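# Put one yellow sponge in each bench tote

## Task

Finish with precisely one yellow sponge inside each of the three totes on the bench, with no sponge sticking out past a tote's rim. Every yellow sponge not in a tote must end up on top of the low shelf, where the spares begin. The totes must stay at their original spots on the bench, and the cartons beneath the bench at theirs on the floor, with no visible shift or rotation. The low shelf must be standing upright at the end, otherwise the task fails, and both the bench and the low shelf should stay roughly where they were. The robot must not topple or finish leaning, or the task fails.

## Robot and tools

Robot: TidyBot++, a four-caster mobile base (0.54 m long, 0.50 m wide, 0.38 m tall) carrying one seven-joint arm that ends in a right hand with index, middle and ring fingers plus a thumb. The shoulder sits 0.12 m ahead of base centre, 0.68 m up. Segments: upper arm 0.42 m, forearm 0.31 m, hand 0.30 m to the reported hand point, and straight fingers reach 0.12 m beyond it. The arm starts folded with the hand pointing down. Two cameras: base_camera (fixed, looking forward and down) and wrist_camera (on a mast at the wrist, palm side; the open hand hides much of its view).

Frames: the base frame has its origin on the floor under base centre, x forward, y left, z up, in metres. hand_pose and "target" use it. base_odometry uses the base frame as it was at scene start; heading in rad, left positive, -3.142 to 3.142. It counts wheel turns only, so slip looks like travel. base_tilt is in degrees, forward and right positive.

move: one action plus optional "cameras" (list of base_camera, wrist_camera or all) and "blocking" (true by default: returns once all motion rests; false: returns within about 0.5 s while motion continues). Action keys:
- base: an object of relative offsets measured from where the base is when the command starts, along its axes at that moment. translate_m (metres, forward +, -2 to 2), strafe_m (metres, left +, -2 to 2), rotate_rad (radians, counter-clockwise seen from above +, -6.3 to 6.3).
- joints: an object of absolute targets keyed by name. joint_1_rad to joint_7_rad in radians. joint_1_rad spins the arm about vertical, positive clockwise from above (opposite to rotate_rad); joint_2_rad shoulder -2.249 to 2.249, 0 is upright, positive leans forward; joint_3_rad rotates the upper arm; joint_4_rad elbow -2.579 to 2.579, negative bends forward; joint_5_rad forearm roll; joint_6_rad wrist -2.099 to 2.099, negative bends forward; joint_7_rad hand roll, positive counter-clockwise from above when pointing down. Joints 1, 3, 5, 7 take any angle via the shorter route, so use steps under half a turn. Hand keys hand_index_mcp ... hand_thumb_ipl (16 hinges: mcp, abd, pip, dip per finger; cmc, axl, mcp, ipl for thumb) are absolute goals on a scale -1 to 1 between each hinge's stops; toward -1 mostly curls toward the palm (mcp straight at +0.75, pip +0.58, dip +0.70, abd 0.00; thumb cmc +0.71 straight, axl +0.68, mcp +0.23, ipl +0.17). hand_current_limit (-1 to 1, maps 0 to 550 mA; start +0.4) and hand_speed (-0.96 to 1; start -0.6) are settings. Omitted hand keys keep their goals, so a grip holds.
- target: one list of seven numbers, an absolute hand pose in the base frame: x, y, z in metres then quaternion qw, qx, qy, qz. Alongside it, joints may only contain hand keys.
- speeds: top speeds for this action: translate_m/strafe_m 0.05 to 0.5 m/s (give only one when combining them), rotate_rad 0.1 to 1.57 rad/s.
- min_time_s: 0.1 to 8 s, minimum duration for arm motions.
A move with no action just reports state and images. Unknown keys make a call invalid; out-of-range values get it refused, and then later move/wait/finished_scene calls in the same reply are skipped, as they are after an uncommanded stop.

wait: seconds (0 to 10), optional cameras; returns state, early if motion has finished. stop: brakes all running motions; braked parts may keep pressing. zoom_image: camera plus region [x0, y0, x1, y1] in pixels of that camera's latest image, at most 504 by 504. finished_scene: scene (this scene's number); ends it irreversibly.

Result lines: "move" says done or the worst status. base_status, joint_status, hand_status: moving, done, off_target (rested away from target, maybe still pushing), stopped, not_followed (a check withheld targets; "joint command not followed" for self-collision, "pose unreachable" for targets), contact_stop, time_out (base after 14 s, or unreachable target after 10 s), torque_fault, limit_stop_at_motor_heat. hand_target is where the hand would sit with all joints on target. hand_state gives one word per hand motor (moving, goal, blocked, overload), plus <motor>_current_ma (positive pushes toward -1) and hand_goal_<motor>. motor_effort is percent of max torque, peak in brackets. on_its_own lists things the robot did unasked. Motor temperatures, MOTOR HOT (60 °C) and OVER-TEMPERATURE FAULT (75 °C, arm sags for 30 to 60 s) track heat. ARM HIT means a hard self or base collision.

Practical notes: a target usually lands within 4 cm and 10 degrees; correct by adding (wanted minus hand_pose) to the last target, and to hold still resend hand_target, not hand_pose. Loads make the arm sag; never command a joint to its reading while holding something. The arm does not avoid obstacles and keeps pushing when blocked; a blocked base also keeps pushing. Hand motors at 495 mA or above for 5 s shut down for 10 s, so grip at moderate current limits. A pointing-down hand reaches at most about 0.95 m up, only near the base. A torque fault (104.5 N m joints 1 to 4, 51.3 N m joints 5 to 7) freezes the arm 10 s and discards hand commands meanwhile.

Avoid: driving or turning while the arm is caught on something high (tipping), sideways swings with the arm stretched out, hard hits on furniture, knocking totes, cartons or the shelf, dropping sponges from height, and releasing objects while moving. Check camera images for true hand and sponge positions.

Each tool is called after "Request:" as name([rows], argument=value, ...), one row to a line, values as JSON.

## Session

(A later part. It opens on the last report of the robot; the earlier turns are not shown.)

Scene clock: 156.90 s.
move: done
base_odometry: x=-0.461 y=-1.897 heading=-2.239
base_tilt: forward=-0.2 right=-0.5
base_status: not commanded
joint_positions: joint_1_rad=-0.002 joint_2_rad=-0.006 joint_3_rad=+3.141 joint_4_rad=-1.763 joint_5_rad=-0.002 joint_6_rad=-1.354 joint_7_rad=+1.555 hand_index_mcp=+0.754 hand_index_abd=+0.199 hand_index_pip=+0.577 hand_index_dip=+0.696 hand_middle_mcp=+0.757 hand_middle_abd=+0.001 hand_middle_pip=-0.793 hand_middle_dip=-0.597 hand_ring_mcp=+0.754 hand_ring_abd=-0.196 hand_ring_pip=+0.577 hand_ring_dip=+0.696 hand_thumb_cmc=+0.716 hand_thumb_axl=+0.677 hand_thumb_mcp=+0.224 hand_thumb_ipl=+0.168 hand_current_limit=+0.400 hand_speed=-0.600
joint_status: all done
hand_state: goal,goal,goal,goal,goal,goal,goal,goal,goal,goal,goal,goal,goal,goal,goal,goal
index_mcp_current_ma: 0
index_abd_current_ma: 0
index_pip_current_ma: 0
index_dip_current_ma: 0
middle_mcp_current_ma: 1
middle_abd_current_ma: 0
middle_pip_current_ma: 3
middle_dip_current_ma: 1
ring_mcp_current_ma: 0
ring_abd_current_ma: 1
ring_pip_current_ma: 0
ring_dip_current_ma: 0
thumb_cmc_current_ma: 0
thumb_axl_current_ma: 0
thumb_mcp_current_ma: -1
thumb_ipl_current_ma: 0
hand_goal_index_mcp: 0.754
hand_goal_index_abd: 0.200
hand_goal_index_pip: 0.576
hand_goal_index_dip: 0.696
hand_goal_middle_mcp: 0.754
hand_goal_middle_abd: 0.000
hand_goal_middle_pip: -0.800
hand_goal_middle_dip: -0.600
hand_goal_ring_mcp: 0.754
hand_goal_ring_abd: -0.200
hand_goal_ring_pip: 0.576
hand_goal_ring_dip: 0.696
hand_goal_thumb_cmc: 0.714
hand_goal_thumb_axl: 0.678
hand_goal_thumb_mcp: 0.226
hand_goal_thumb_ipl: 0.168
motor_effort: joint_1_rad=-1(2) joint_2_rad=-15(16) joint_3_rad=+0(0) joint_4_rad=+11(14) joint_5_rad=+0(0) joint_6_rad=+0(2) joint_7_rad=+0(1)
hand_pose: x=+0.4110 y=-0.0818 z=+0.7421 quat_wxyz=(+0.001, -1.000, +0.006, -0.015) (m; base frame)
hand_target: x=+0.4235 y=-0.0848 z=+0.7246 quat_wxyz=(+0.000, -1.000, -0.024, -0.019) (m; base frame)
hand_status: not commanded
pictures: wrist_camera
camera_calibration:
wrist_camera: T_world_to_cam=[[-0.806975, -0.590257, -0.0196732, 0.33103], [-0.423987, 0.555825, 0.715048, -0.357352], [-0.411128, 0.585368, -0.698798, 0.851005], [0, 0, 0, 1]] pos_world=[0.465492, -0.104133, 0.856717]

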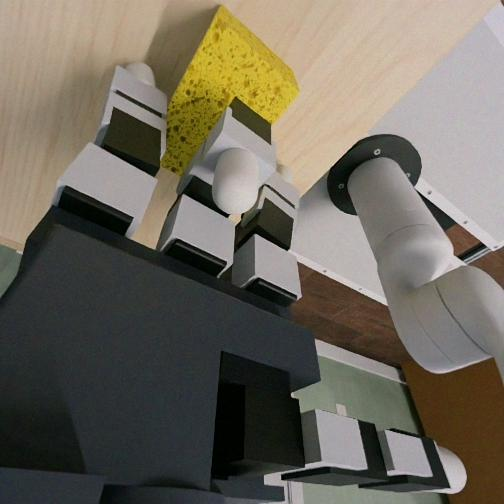

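Request:
move(joints={"hand_index_abd":-0.2,"hand_ring_abd":0.2,"hand_speed":-0.8}, cameras=["wrist_camera"])

Request:
move(joints={"joint_2_rad":0.02,"joint_4_rad":-1.4,"joint_6_rad":-1.72}, min_time_s=3.5, cameras=["wrist_camera"])

Scene clock: 162.53 s.
move: off_target
base_odometry: x=-0.461 y=-1.897 heading=-2.239
base_tilt: forward=-0.1 right=-0.4
base_status: not commanded
joint_positions: joint_1_rad=-0.002 joint_2_rad=-0.006 joint_3_rad=+3.141 joint_4_rad=-1.763 joint_5_rad=-0.002 joint_6_rad=-1.353 joint_7_rad=+1.555 hand_index_mcp=+0.756 hand_index_abd=+0.004 hand_index_pip=+0.577 hand_index_dip=+0.696 hand_middle_mcp=+0.757 hand_middle_abd=+0.001 hand_middle_pip=-0.793 hand_middle_dip=-0.597 hand_ring_mcp=+0.750 hand_ring_abd=-0.009 hand_ring_pip=+0.576 hand_ring_dip=+0.696 hand_thumb_cmc=+0.716 hand_thumb_axl=+0.677 hand_thumb_mcp=+0.224 hand_thumb_ipl=+0.168 hand_current_limit=+0.400 hand_speed=-0.800
joint_status: hand_index_abd off_target (ended at +0.004, target -0.200); hand_ring_abd off_target (ended at -0.009, target +0.200); the others done
hand_state: goal,blocked,goal,goal,goal,goal,goal,goal,goal,blocked,goal,goal,goal,goal,goal,goal
index_mcp_current_ma: 1
index_abd_current_ma: 385
index_pip_current_ma: 0
index_dip_current_ma: 0
middle_mcp_current_ma: 1
middle_abd_current_ma: 0
middle_pip_current_ma: 3
middle_dip_current_ma: 1
ring_mcp_current_ma: -1
ring_abd_current_ma: -385
ring_pip_current_ma: 0
ring_dip_current_ma: 0
thumb_cmc_current_ma: 0
thumb_axl_current_ma: 0
thumb_mcp_current_ma: -1
thumb_ipl_current_ma: 0
hand_goal_index_mcp: 0.754
hand_goal_index_abd: -0.200
hand_goal_index_pip: 0.576
hand_goal_index_dip: 0.696
hand_goal_middle_mcp: 0.754
hand_goal_middle_abd: 0.000
hand_goal_middle_pip: -0.800
hand_goal_middle_dip: -0.600
hand_goal_ring_mcp: 0.754
hand_goal_ring_abd: 0.200
hand_goal_ring_pip: 0.576
hand_goal_ring_dip: 0.696
hand_goal_thumb_cmc: 0.714
hand_goal_thumb_axl: 0.678
hand_goal_thumb_mcp: 0.226
hand_goal_thumb_ipl: 0.168
motor_effort: joint_1_rad=-1(2) joint_2_rad=-15(15) joint_3_rad=+0(0) joint_4_rad=+12(13) joint_5_rad=+0(0) joint_6_rad=+0(1) joint_7_rad=+0(0)
hand_pose: x=+0.4113 y=-0.0818 z=+0.7421 quat_wxyz=(+0.001, -1.000, +0.006, -0.016) (m; base frame)
hand_target: x=+0.4235 y=-0.0848 z=+0.7246 quat_wxyz=(+0.000, -1.000, -0.024, -0.019) (m; base frame)
hand_status: not commanded
pictures: wrist_camera
camera_calibration:
wrist_camera: T_world_to_cam=[[-0.80696, -0.590255, -0.0203575, 0.331774], [-0.42461, 0.555852, 0.714657, -0.356634], [-0.410514, 0.585344, -0.699179, 0.851124], [0, 0, 0, 1]] pos_world=[0.465697, -0.104133, 0.856713]

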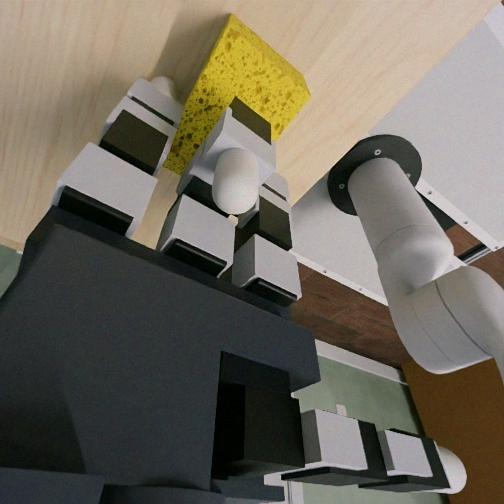

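Scene clock: 166.33 s.
move: done
base_odometry: x=-0.461 y=-1.897 heading=-2.239
base_tilt: forward=-0.1 right=-0.3
base_status: not commanded
joint_positions: joint_1_rad=-0.002 joint_2_rad=-0.005 joint_3_rad=+3.141 joint_4_rad=-1.441 joint_5_rad=-0.002 joint_6_rad=-1.654 joint_7_rad=+1.555 hand_index_mcp=+0.756 hand_index_abd=+0.004 hand_index_pip=+0.577 hand_index_dip=+0.696 hand_middle_mcp=+0.757 hand_middle_abd=+0.001 hand_middle_pip=-0.793 hand_middle_dip=-0.597 hand_ring_mcp=+0.750 hand_ring_abd=-0.009 hand_ring_pip=+0.576 hand_ring_dip=+0.696 hand_thumb_cmc=+0.716 hand_thumb_axl=+0.677 hand_thumb_mcp=+0.224 hand_thumb_ipl=+0.168 hand_current_limit=+0.400 hand_speed=-0.800
joint_status: all done
hand_state: goal,blocked,goal,goal,goal,goal,goal,goal,goal,blocked,goal,goal,goal,goal,goal,goal
index_mcp_current_ma: 1
index_abd_current_ma: 385
index_pip_current_ma: 0
index_dip_current_ma: 0
middle_mcp_current_ma: 1
middle_abd_current_ma: 0
middle_pip_current_ma: 3
middle_dip_current_ma: 1
ring_mcp_current_ma: -1
ring_abd_current_ma: -385
ring_pip_current_ma: 0
ring_dip_current_ma: 0
thumb_cmc_current_ma: 0
thumb_axl_current_ma: 0
thumb_mcp_current_ma: -1
thumb_ipl_current_ma: 0
hand_goal_index_mcp: 0.754
hand_goal_index_abd: -0.200
hand_goal_index_pip: 0.576
hand_goal_index_dip: 0.696
hand_goal_middle_mcp: 0.754
hand_goal_middle_abd: 0.000
hand_goal_middle_pip: -0.800
hand_goal_middle_dip: -0.600
hand_goal_ring_mcp: 0.754
hand_goal_ring_abd: 0.200
hand_goal_ring_pip: 0.576
hand_goal_ring_dip: 0.696
hand_goal_thumb_cmc: 0.714
hand_goal_thumb_axl: 0.678
hand_goal_thumb_mcp: 0.226
hand_goal_thumb_ipl: 0.168
motor_effort: joint_1_rad=-2(2) joint_2_rad=-15(16) joint_3_rad=+0(0) joint_4_rad=+12(13) joint_5_rad=+0(0) joint_6_rad=+0(2) joint_7_rad=+0(0)
hand_pose: x=+0.4202 y=-0.0817 z=+0.8425 quat_wxyz=(+0.001, -1.000, +0.006, -0.026) (m; base frame)
hand_target: x=+0.4202 y=-0.0848 z=+0.8482 quat_wxyz=(+0.000, -1.000, -0.024, -0.001) (m; base frame)
hand_status: not commanded
pictures: wrist_camera
camera_calibration:
wrist_camera: T_world_to_cam=[[-0.805971, -0.590813, -0.0367636, 0.35442], [-0.439392, 0.555478, 0.70596, -0.411161], [-0.396669, 0.585136, -0.707297, 0.925976], [0, 0, 0, 1]] pos_world=[0.472297, -0.104035, 0.958233]

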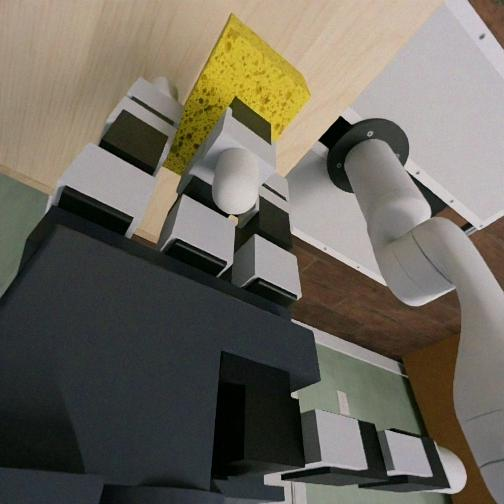

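Request:
move(base={"translate_m":-0.5}, speeds={"translate_m":0.35})

Request:
move(joints={"joint_1_rad":0,"joint_2_rad":0.0,"joint_4_rad":-0.9,"joint_6_rad":-1.2,"joint_7_rad":3.2}, min_time_s=3, base={"rotate_rad":-1.567}, speeds={"rotate_rad":0.7})

Request:
move(base={"translate_m":1.223,"strafe_m":-0.934}, speeds={"strafe_m":0.45}, cameras=["all"])

Scene clock: 179.70 s.
move: done
base_odometry: x=-0.151 y=-1.505 heading=-2.239
base_tilt: forward=-0.1 right=-0.4
base_status: done
joint_positions: joint_1_rad=-0.002 joint_2_rad=+0.009 joint_3_rad=+3.141 joint_4_rad=-1.439 joint_5_rad=-0.002 joint_6_rad=-1.662 joint_7_rad=+1.556 hand_index_mcp=+0.757 hand_index_abd=+0.004 hand_index_pip=+0.577 hand_index_dip=+0.696 hand_middle_mcp=+0.757 hand_middle_abd=+0.001 hand_middle_pip=-0.793 hand_middle_dip=-0.597 hand_ring_mcp=+0.750 hand_ring_abd=-0.009 hand_ring_pip=+0.576 hand_ring_dip=+0.696 hand_thumb_cmc=+0.716 hand_thumb_axl=+0.677 hand_thumb_mcp=+0.224 hand_thumb_ipl=+0.168 hand_current_limit=+0.400 hand_speed=-0.800
joint_status: not commanded
hand_state: goal,blocked,goal,goal,goal,goal,goal,goal,goal,blocked,goal,goal,goal,goal,goal,goal
index_mcp_current_ma: 1
index_abd_current_ma: 385
index_pip_current_ma: 0
index_dip_current_ma: 0
middle_mcp_current_ma: 1
middle_abd_current_ma: 0
middle_pip_current_ma: 3
middle_dip_current_ma: 1
ring_mcp_current_ma: -1
ring_abd_current_ma: -385
ring_pip_current_ma: 0
ring_dip_current_ma: 0
thumb_cmc_current_ma: 0
thumb_axl_current_ma: 0
thumb_mcp_current_ma: -1
thumb_ipl_current_ma: 0
hand_goal_index_mcp: 0.754
hand_goal_index_abd: -0.200
hand_goal_index_pip: 0.576
hand_goal_index_dip: 0.696
hand_goal_middle_mcp: 0.754
hand_goal_middle_abd: 0.000
hand_goal_middle_pip: -0.800
hand_goal_middle_dip: -0.600
hand_goal_ring_mcp: 0.754
hand_goal_ring_abd: 0.200
hand_goal_ring_pip: 0.576
hand_goal_ring_dip: 0.696
hand_goal_thumb_cmc: 0.714
hand_goal_thumb_axl: 0.678
hand_goal_thumb_mcp: 0.226
hand_goal_thumb_ipl: 0.168
motor_effort: joint_1_rad=-2(2) joint_2_rad=-15(18) joint_3_rad=+0(1) joint_4_rad=+12(13) joint_5_rad=+0(1) joint_6_rad=+0(1) joint_7_rad=+0(0)
hand_pose: x=+0.4205 y=-0.0817 z=+0.8387 quat_wxyz=(+0.001, -1.000, +0.006, -0.016) (m; base frame)
hand_target: x=+0.4202 y=-0.0848 z=+0.8482 quat_wxyz=(+0.000, -1.000, -0.024, -0.001) (m; base frame)
hand_status: not commanded
pictures: none

Scene clock: 183.37 s.
move: done
base_odometry: x=-0.151 y=-1.505 heading=+2.478
base_tilt: forward=-0.1 right=-0.5
base_status: done
joint_positions: joint_1_rad=-0.002 joint_2_rad=+0.009 joint_3_rad=+3.141 joint_4_rad=-0.939 joint_5_rad=-0.002 joint_6_rad=-1.270 joint_7_rad=+3.135 hand_index_mcp=+0.762 hand_index_abd=+0.004 hand_index_pip=+0.578 hand_index_dip=+0.696 hand_middle_mcp=+0.757 hand_middle_abd=+0.001 hand_middle_pip=-0.795 hand_middle_dip=-0.598 hand_ring_mcp=+0.755 hand_ring_abd=-0.009 hand_ring_pip=+0.576 hand_ring_dip=+0.696 hand_thumb_cmc=+0.718 hand_thumb_axl=+0.677 hand_thumb_mcp=+0.224 hand_thumb_ipl=+0.168 hand_current_limit=+0.400 hand_speed=-0.800
joint_status: all done
hand_state: goal,blocked,goal,goal,goal,goal,goal,goal,goal,blocked,goal,goal,goal,goal,goal,goal
index_mcp_current_ma: 4
index_abd_current_ma: 385
index_pip_current_ma: 0
index_dip_current_ma: 0
middle_mcp_current_ma: 1
middle_abd_current_ma: 0
middle_pip_current_ma: 2
middle_dip_current_ma: 1
ring_mcp_current_ma: 0
ring_abd_current_ma: -385
ring_pip_current_ma: 0
ring_dip_current_ma: 0
thumb_cmc_current_ma: 2
thumb_axl_current_ma: 0
thumb_mcp_current_ma: -1
thumb_ipl_current_ma: 0
hand_goal_index_mcp: 0.754
hand_goal_index_abd: -0.200
hand_goal_index_pip: 0.576
hand_goal_index_dip: 0.696
hand_goal_middle_mcp: 0.754
hand_goal_middle_abd: 0.000
hand_goal_middle_pip: -0.800
hand_goal_middle_dip: -0.600
hand_goal_ring_mcp: 0.754
hand_goal_ring_abd: 0.200
hand_goal_ring_pip: 0.576
hand_goal_ring_dip: 0.696
hand_goal_thumb_cmc: 0.714
hand_goal_thumb_axl: 0.678
hand_goal_thumb_mcp: 0.226
hand_goal_thumb_ipl: 0.168
motor_effort: joint_1_rad=-1(4) joint_2_rad=-17(18) joint_3_rad=+0(2) joint_4_rad=+14(15) joint_5_rad=+0(2) joint_6_rad=+7(8) joint_7_rad=+1(1)
hand_pose: x=+0.6698 y=-0.0200 z=+1.1719 quat_wxyz=(-0.313, -0.634, -0.632, -0.317) (m; base frame)
hand_target: x=+0.6690 y=-0.0166 z=+1.2202 quat_wxyz=(-0.362, -0.595, -0.631, -0.341) (m; base frame)
hand_status: not commanded
pictures: none

Scene clock: 188.10 s.
move: done
base_odometry: x=-0.539 y=-0.015 heading=+2.477
base_tilt: forward=-0.2 right=-0.4
base_status: done
joint_positions: joint_1_rad=-0.002 joint_2_rad=+0.006 joint_3_rad=+3.141 joint_4_rad=-0.939 joint_5_rad=-0.002 joint_6_rad=-1.267 joint_7_rad=+3.136 hand_index_mcp=+0.763 hand_index_abd=+0.004 hand_index_pip=+0.578 hand_index_dip=+0.696 hand_middle_mcp=+0.758 hand_middle_abd=+0.001 hand_middle_pip=-0.795 hand_middle_dip=-0.598 hand_ring_mcp=+0.756 hand_ring_abd=-0.009 hand_ring_pip=+0.576 hand_ring_dip=+0.696 hand_thumb_cmc=+0.719 hand_thumb_axl=+0.677 hand_thumb_mcp=+0.224 hand_thumb_ipl=+0.168 hand_current_limit=+0.400 hand_speed=-0.800
joint_status: not commanded
hand_state: goal,blocked,goal,goal,goal,goal,goal,goal,goal,blocked,goal,goal,goal,goal,goal,goal
index_mcp_current_ma: 5
index_abd_current_ma: 385
index_pip_current_ma: 0
index_dip_current_ma: 0
middle_mcp_current_ma: 1
middle_abd_current_ma: 0
middle_pip_current_ma: 2
middle_dip_current_ma: 0
ring_mcp_current_ma: 0
ring_abd_current_ma: -385
ring_pip_current_ma: 0
ring_dip_current_ma: 0
thumb_cmc_current_ma: 2
thumb_axl_current_ma: 0
thumb_mcp_current_ma: -1
thumb_ipl_current_ma: 0
hand_goal_index_mcp: 0.754
hand_goal_index_abd: -0.200
hand_goal_index_pip: 0.576
hand_goal_index_dip: 0.696
hand_goal_middle_mcp: 0.754
hand_goal_middle_abd: 0.000
hand_goal_middle_pip: -0.800
hand_goal_middle_dip: -0.600
hand_goal_ring_mcp: 0.754
hand_goal_ring_abd: 0.200
hand_goal_ring_pip: 0.576
hand_goal_ring_dip: 0.696
hand_goal_thumb_cmc: 0.714
hand_goal_thumb_axl: 0.678
hand_goal_thumb_mcp: 0.226
hand_goal_thumb_ipl: 0.168
motor_effort: joint_1_rad=-1(3) joint_2_rad=-17(21) joint_3_rad=+0(2) joint_4_rad=+13(15) joint_5_rad=-1(1) joint_6_rad=+7(8) joint_7_rad=+0(0)
hand_pose: x=+0.6687 y=-0.0201 z=+1.1745 quat_wxyz=(-0.315, -0.633, -0.631, -0.319) (m; base frame)
hand_target: x=+0.6690 y=-0.0166 z=+1.2202 quat_wxyz=(-0.362, -0.595, -0.631, -0.341) (m; base frame)
hand_status: not commanded
pictures: base_camera, wrist_camera
camera_calibration:
wrist_camera: T_world_to_cam=[[0.354032, -0.802731, 0.479879, -0.783414], [-0.912482, -0.40897, -0.010931, 0.56835], [0.205031, -0.434011, -0.877267, 1.00016], [0, 0, 0, 1]] pos_world=[0.5909, 0.0376454, 1.25956]

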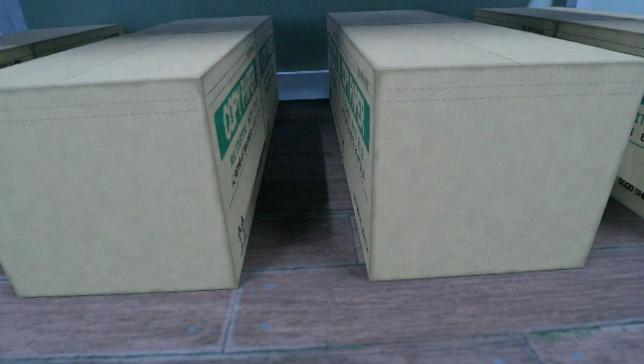

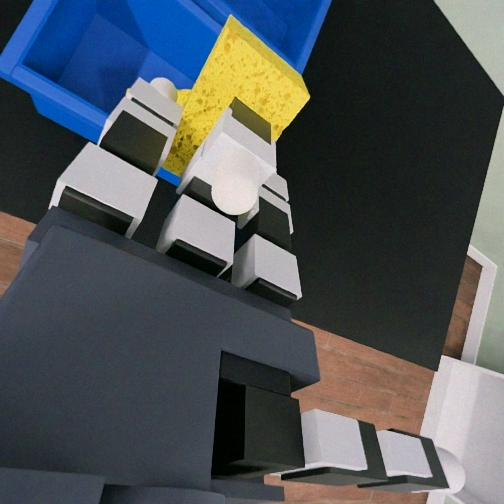

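Request:
move(joints={"joint_2_rad":0.44,"joint_4_rad":-0.72,"joint_6_rad":-0.75,"joint_7_rad":3.2}, min_time_s=4, base={"rotate_rad":0.026})

Request:
move(base={"translate_m":0.295,"strafe_m":0.014}, speeds={"translate_m":0.15}, cameras=["all"])

Scene clock: 200.67 s.
move: done
base_odometry: x=-0.539 y=-0.015 heading=+2.502
base_tilt: forward=+0.0 right=-0.4
base_status: done
joint_positions: joint_1_rad=-0.002 joint_2_rad=+0.411 joint_3_rad=+3.141 joint_4_rad=-0.766 joint_5_rad=-0.002 joint_6_rad=-0.821 joint_7_rad=+3.136 hand_index_mcp=+0.764 hand_index_abd=+0.004 hand_index_pip=+0.578 hand_index_dip=+0.696 hand_middle_mcp=+0.758 hand_middle_abd=+0.001 hand_middle_pip=-0.795 hand_middle_dip=-0.598 hand_ring_mcp=+0.756 hand_ring_abd=-0.009 hand_ring_pip=+0.576 hand_ring_dip=+0.696 hand_thumb_cmc=+0.720 hand_thumb_axl=+0.677 hand_thumb_mcp=+0.224 hand_thumb_ipl=+0.168 hand_current_limit=+0.400 hand_speed=-0.800
joint_status: all done
hand_state: goal,blocked,goal,goal,goal,goal,goal,goal,goal,blocked,goal,goal,goal,goal,goal,goal
index_mcp_current_ma: 6
index_abd_current_ma: 385
index_pip_current_ma: 0
index_dip_current_ma: 0
middle_mcp_current_ma: 1
middle_abd_current_ma: 0
middle_pip_current_ma: 2
middle_dip_current_ma: 0
ring_mcp_current_ma: 1
ring_abd_current_ma: -385
ring_pip_current_ma: 0
ring_dip_current_ma: 0
thumb_cmc_current_ma: 2
thumb_axl_current_ma: 0
thumb_mcp_current_ma: -1
thumb_ipl_current_ma: 0
hand_goal_index_mcp: 0.754
hand_goal_index_abd: -0.200
hand_goal_index_pip: 0.576
hand_goal_index_dip: 0.696
hand_goal_middle_mcp: 0.754
hand_goal_middle_abd: 0.000
hand_goal_middle_pip: -0.800
hand_goal_middle_dip: -0.600
hand_goal_ring_mcp: 0.754
hand_goal_ring_abd: 0.200
hand_goal_ring_pip: 0.576
hand_goal_ring_dip: 0.696
hand_goal_thumb_cmc: 0.714
hand_goal_thumb_axl: 0.678
hand_goal_thumb_mcp: 0.226
hand_goal_thumb_ipl: 0.168
motor_effort: joint_1_rad=-2(3) joint_2_rad=-31(33) joint_3_rad=+0(2) joint_4_rad=+15(16) joint_5_rad=+0(1) joint_6_rad=+8(9) joint_7_rad=+0(1)
hand_pose: x=+0.8870 y=-0.0197 z=+1.1406 quat_wxyz=(-0.380, -0.596, -0.593, -0.385) (m; base frame)
hand_target: x=+0.8994 y=-0.0166 z=+1.1690 quat_wxyz=(-0.420, -0.560, -0.594, -0.396) (m; base frame)
hand_status: not commanded
pictures: none

Scene clock: 203.23 s.
move: done
base_odometry: x=-0.784 y=+0.150 heading=+2.502
base_tilt: forward=-0.1 right=-0.4
base_status: done
joint_positions: joint_1_rad=-0.002 joint_2_rad=+0.421 joint_3_rad=+3.141 joint_4_rad=-0.764 joint_5_rad=-0.002 joint_6_rad=-0.817 joint_7_rad=+3.136 hand_index_mcp=+0.765 hand_index_abd=+0.004 hand_index_pip=+0.578 hand_index_dip=+0.696 hand_middle_mcp=+0.758 hand_middle_abd=+0.001 hand_middle_pip=-0.796 hand_middle_dip=-0.598 hand_ring_mcp=+0.757 hand_ring_abd=-0.009 hand_ring_pip=+0.576 hand_ring_dip=+0.696 hand_thumb_cmc=+0.720 hand_thumb_axl=+0.677 hand_thumb_mcp=+0.224 hand_thumb_ipl=+0.168 hand_current_limit=+0.400 hand_speed=-0.800
joint_status: not commanded
hand_state: goal,blocked,goal,goal,goal,goal,goal,goal,goal,blocked,goal,goal,goal,goal,goal,goal
index_mcp_current_ma: 7
index_abd_current_ma: 385
index_pip_current_ma: 0
index_dip_current_ma: 0
middle_mcp_current_ma: 2
middle_abd_current_ma: 0
middle_pip_current_ma: 1
middle_dip_current_ma: 0
ring_mcp_current_ma: 1
ring_abd_current_ma: -385
ring_pip_current_ma: 0
ring_dip_current_ma: 0
thumb_cmc_current_ma: 3
thumb_axl_current_ma: 0
thumb_mcp_current_ma: -1
thumb_ipl_current_ma: 0
hand_goal_index_mcp: 0.754
hand_goal_index_abd: -0.200
hand_goal_index_pip: 0.576
hand_goal_index_dip: 0.696
hand_goal_middle_mcp: 0.754
hand_goal_middle_abd: 0.000
hand_goal_middle_pip: -0.800
hand_goal_middle_dip: -0.600
hand_goal_ring_mcp: 0.754
hand_goal_ring_abd: 0.200
hand_goal_ring_pip: 0.576
hand_goal_ring_dip: 0.696
hand_goal_thumb_cmc: 0.714
hand_goal_thumb_axl: 0.678
hand_goal_thumb_mcp: 0.226
hand_goal_thumb_ipl: 0.168
motor_effort: joint_1_rad=-1(4) joint_2_rad=-32(35) joint_3_rad=+0(1) joint_4_rad=+16(16) joint_5_rad=+0(1) joint_6_rad=+8(9) joint_7_rad=+0(1)
hand_pose: x=+0.8917 y=-0.0197 z=+1.1351 quat_wxyz=(-0.379, -0.597, -0.594, -0.384) (m; base frame)
hand_target: x=+0.8994 y=-0.0166 z=+1.1690 quat_wxyz=(-0.420, -0.560, -0.594, -0.396) (m; base frame)
hand_status: not commanded
pictures: base_camera, wrist_camera
camera_calibration:
wrist_camera: T_world_to_cam=[[0.246001, -0.803427, 0.542207, -0.817612], [-0.890406, -0.408339, -0.201086, 0.967755], [0.382962, -0.433317, -0.815828, 0.691566], [0, 0, 0, 1]] pos_world=[0.797984, 0.0379479, 1.20212]

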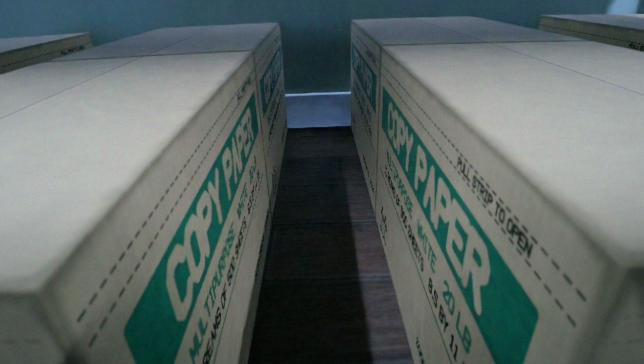

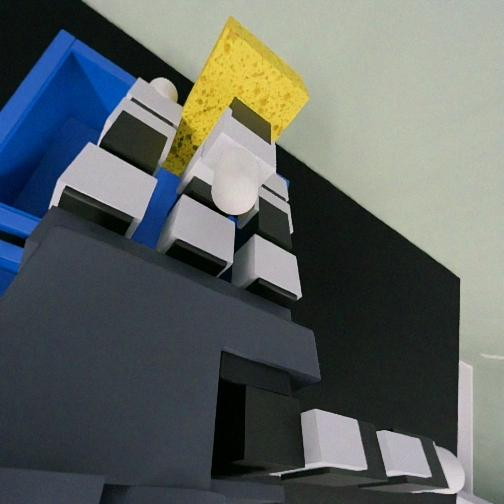

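Request:
move(joints={"joint_2_rad":0.60,"joint_4_rad":-0.55,"joint_6_rad":-1.1}, min_time_s=3, base={"translate_m":-0.012})

Request:
move(joints={"joint_2_rad":0.65,"joint_4_rad":-0.48,"joint_6_rad":-1.23}, min_time_s=2.5, cameras=["wrist_camera"])

Scene clock: 212.90 s.
move: done
base_odometry: x=-0.774 y=+0.143 heading=+2.502
base_tilt: forward=-0.1 right=-0.4
base_status: done
joint_positions: joint_1_rad=-0.002 joint_2_rad=+0.565 joint_3_rad=+3.141 joint_4_rad=-0.596 joint_5_rad=-0.002 joint_6_rad=-1.024 joint_7_rad=+3.136 hand_index_mcp=+0.765 hand_index_abd=+0.004 hand_index_pip=+0.578 hand_index_dip=+0.696 hand_middle_mcp=+0.758 hand_middle_abd=+0.001 hand_middle_pip=-0.796 hand_middle_dip=-0.598 hand_ring_mcp=+0.757 hand_ring_abd=-0.009 hand_ring_pip=+0.576 hand_ring_dip=+0.696 hand_thumb_cmc=+0.720 hand_thumb_axl=+0.677 hand_thumb_mcp=+0.224 hand_thumb_ipl=+0.168 hand_current_limit=+0.400 hand_speed=-0.800
joint_status: all done
hand_state: goal,blocked,goal,goal,goal,goal,goal,goal,goal,blocked,goal,goal,goal,goal,goal,goal
index_mcp_current_ma: 7
index_abd_current_ma: 385
index_pip_current_ma: 0
index_dip_current_ma: 0
middle_mcp_current_ma: 2
middle_abd_current_ma: 0
middle_pip_current_ma: 1
middle_dip_current_ma: 0
ring_mcp_current_ma: 1
ring_abd_current_ma: -385
ring_pip_current_ma: 0
ring_dip_current_ma: 0
thumb_cmc_current_ma: 3
thumb_axl_current_ma: 0
thumb_mcp_current_ma: -1
thumb_ipl_current_ma: 0
hand_goal_index_mcp: 0.754
hand_goal_index_abd: -0.200
hand_goal_index_pip: 0.576
hand_goal_index_dip: 0.696
hand_goal_middle_mcp: 0.754
hand_goal_middle_abd: 0.000
hand_goal_middle_pip: -0.800
hand_goal_middle_dip: -0.600
hand_goal_ring_mcp: 0.754
hand_goal_ring_abd: 0.200
hand_goal_ring_pip: 0.576
hand_goal_ring_dip: 0.696
hand_goal_thumb_cmc: 0.714
hand_goal_thumb_axl: 0.678
hand_goal_thumb_mcp: 0.226
hand_goal_thumb_ipl: 0.168
motor_effort: joint_1_rad=-2(2) joint_2_rad=-35(36) joint_3_rad=-1(1) joint_4_rad=+14(17) joint_5_rad=+0(1) joint_6_rad=+7(9) joint_7_rad=+0(0)
hand_pose: x=+0.9280 y=-0.0195 z=+1.0582 quat_wxyz=(-0.323, -0.629, -0.626, -0.328) (m; base frame)
hand_target: x=+0.9322 y=-0.0165 z=+1.0352 quat_wxyz=(-0.314, -0.619, -0.656, -0.296) (m; base frame)
hand_status: not commanded
pictures: none

Scene clock: 215.70 s.
move: done
base_odometry: x=-0.774 y=+0.143 heading=+2.502
base_tilt: forward=-0.2 right=-0.5
base_status: not commanded
joint_positions: joint_1_rad=-0.002 joint_2_rad=+0.612 joint_3_rad=+3.141 joint_4_rad=-0.526 joint_5_rad=-0.002 joint_6_rad=-1.156 joint_7_rad=+3.136 hand_index_mcp=+0.765 hand_index_abd=+0.004 hand_index_pip=+0.578 hand_index_dip=+0.696 hand_middle_mcp=+0.758 hand_middle_abd=+0.001 hand_middle_pip=-0.796 hand_middle_dip=-0.598 hand_ring_mcp=+0.757 hand_ring_abd=-0.009 hand_ring_pip=+0.576 hand_ring_dip=+0.696 hand_thumb_cmc=+0.720 hand_thumb_axl=+0.677 hand_thumb_mcp=+0.224 hand_thumb_ipl=+0.168 hand_current_limit=+0.400 hand_speed=-0.800
joint_status: all done
hand_state: goal,blocked,goal,goal,goal,goal,goal,goal,goal,blocked,goal,goal,goal,goal,goal,goal
index_mcp_current_ma: 7
index_abd_current_ma: 385
index_pip_current_ma: 0
index_dip_current_ma: 0
middle_mcp_current_ma: 2
middle_abd_current_ma: 0
middle_pip_current_ma: 1
middle_dip_current_ma: 0
ring_mcp_current_ma: 1
ring_abd_current_ma: -385
ring_pip_current_ma: 0
ring_dip_current_ma: 0
thumb_cmc_current_ma: 3
thumb_axl_current_ma: 0
thumb_mcp_current_ma: -1
thumb_ipl_current_ma: 0
hand_goal_index_mcp: 0.754
hand_goal_index_abd: -0.200
hand_goal_index_pip: 0.576
hand_goal_index_dip: 0.696
hand_goal_middle_mcp: 0.754
hand_goal_middle_abd: 0.000
hand_goal_middle_pip: -0.800
hand_goal_middle_dip: -0.600
hand_goal_ring_mcp: 0.754
hand_goal_ring_abd: 0.200
hand_goal_ring_pip: 0.576
hand_goal_ring_dip: 0.696
hand_goal_thumb_cmc: 0.714
hand_goal_thumb_axl: 0.678
hand_goal_thumb_mcp: 0.226
hand_goal_thumb_ipl: 0.168
motor_effort: joint_1_rad=-2(2) joint_2_rad=-36(37) joint_3_rad=+0(1) joint_4_rad=+14(16) joint_5_rad=+0(1) joint_6_rad=+7(8) joint_7_rad=+0(0)
hand_pose: x=+0.9285 y=-0.0195 z=+1.0222 quat_wxyz=(-0.289, -0.646, -0.643, -0.293) (m; base frame)
hand_target: x=+0.9315 y=-0.0165 z=+0.9977 quat_wxyz=(-0.277, -0.634, -0.673, -0.261) (m; base frame)
hand_status: not commanded
pictures: wrist_camera
camera_calibration:
wrist_camera: T_world_to_cam=[[0.39209, -0.802737, 0.44931, -0.805921], [-0.910297, -0.409045, 0.0635707, 0.72583], [0.132757, -0.433931, -0.891112, 0.894823], [0, 0, 0, 1]] pos_world=[0.857921, 0.0382459, 1.11335]

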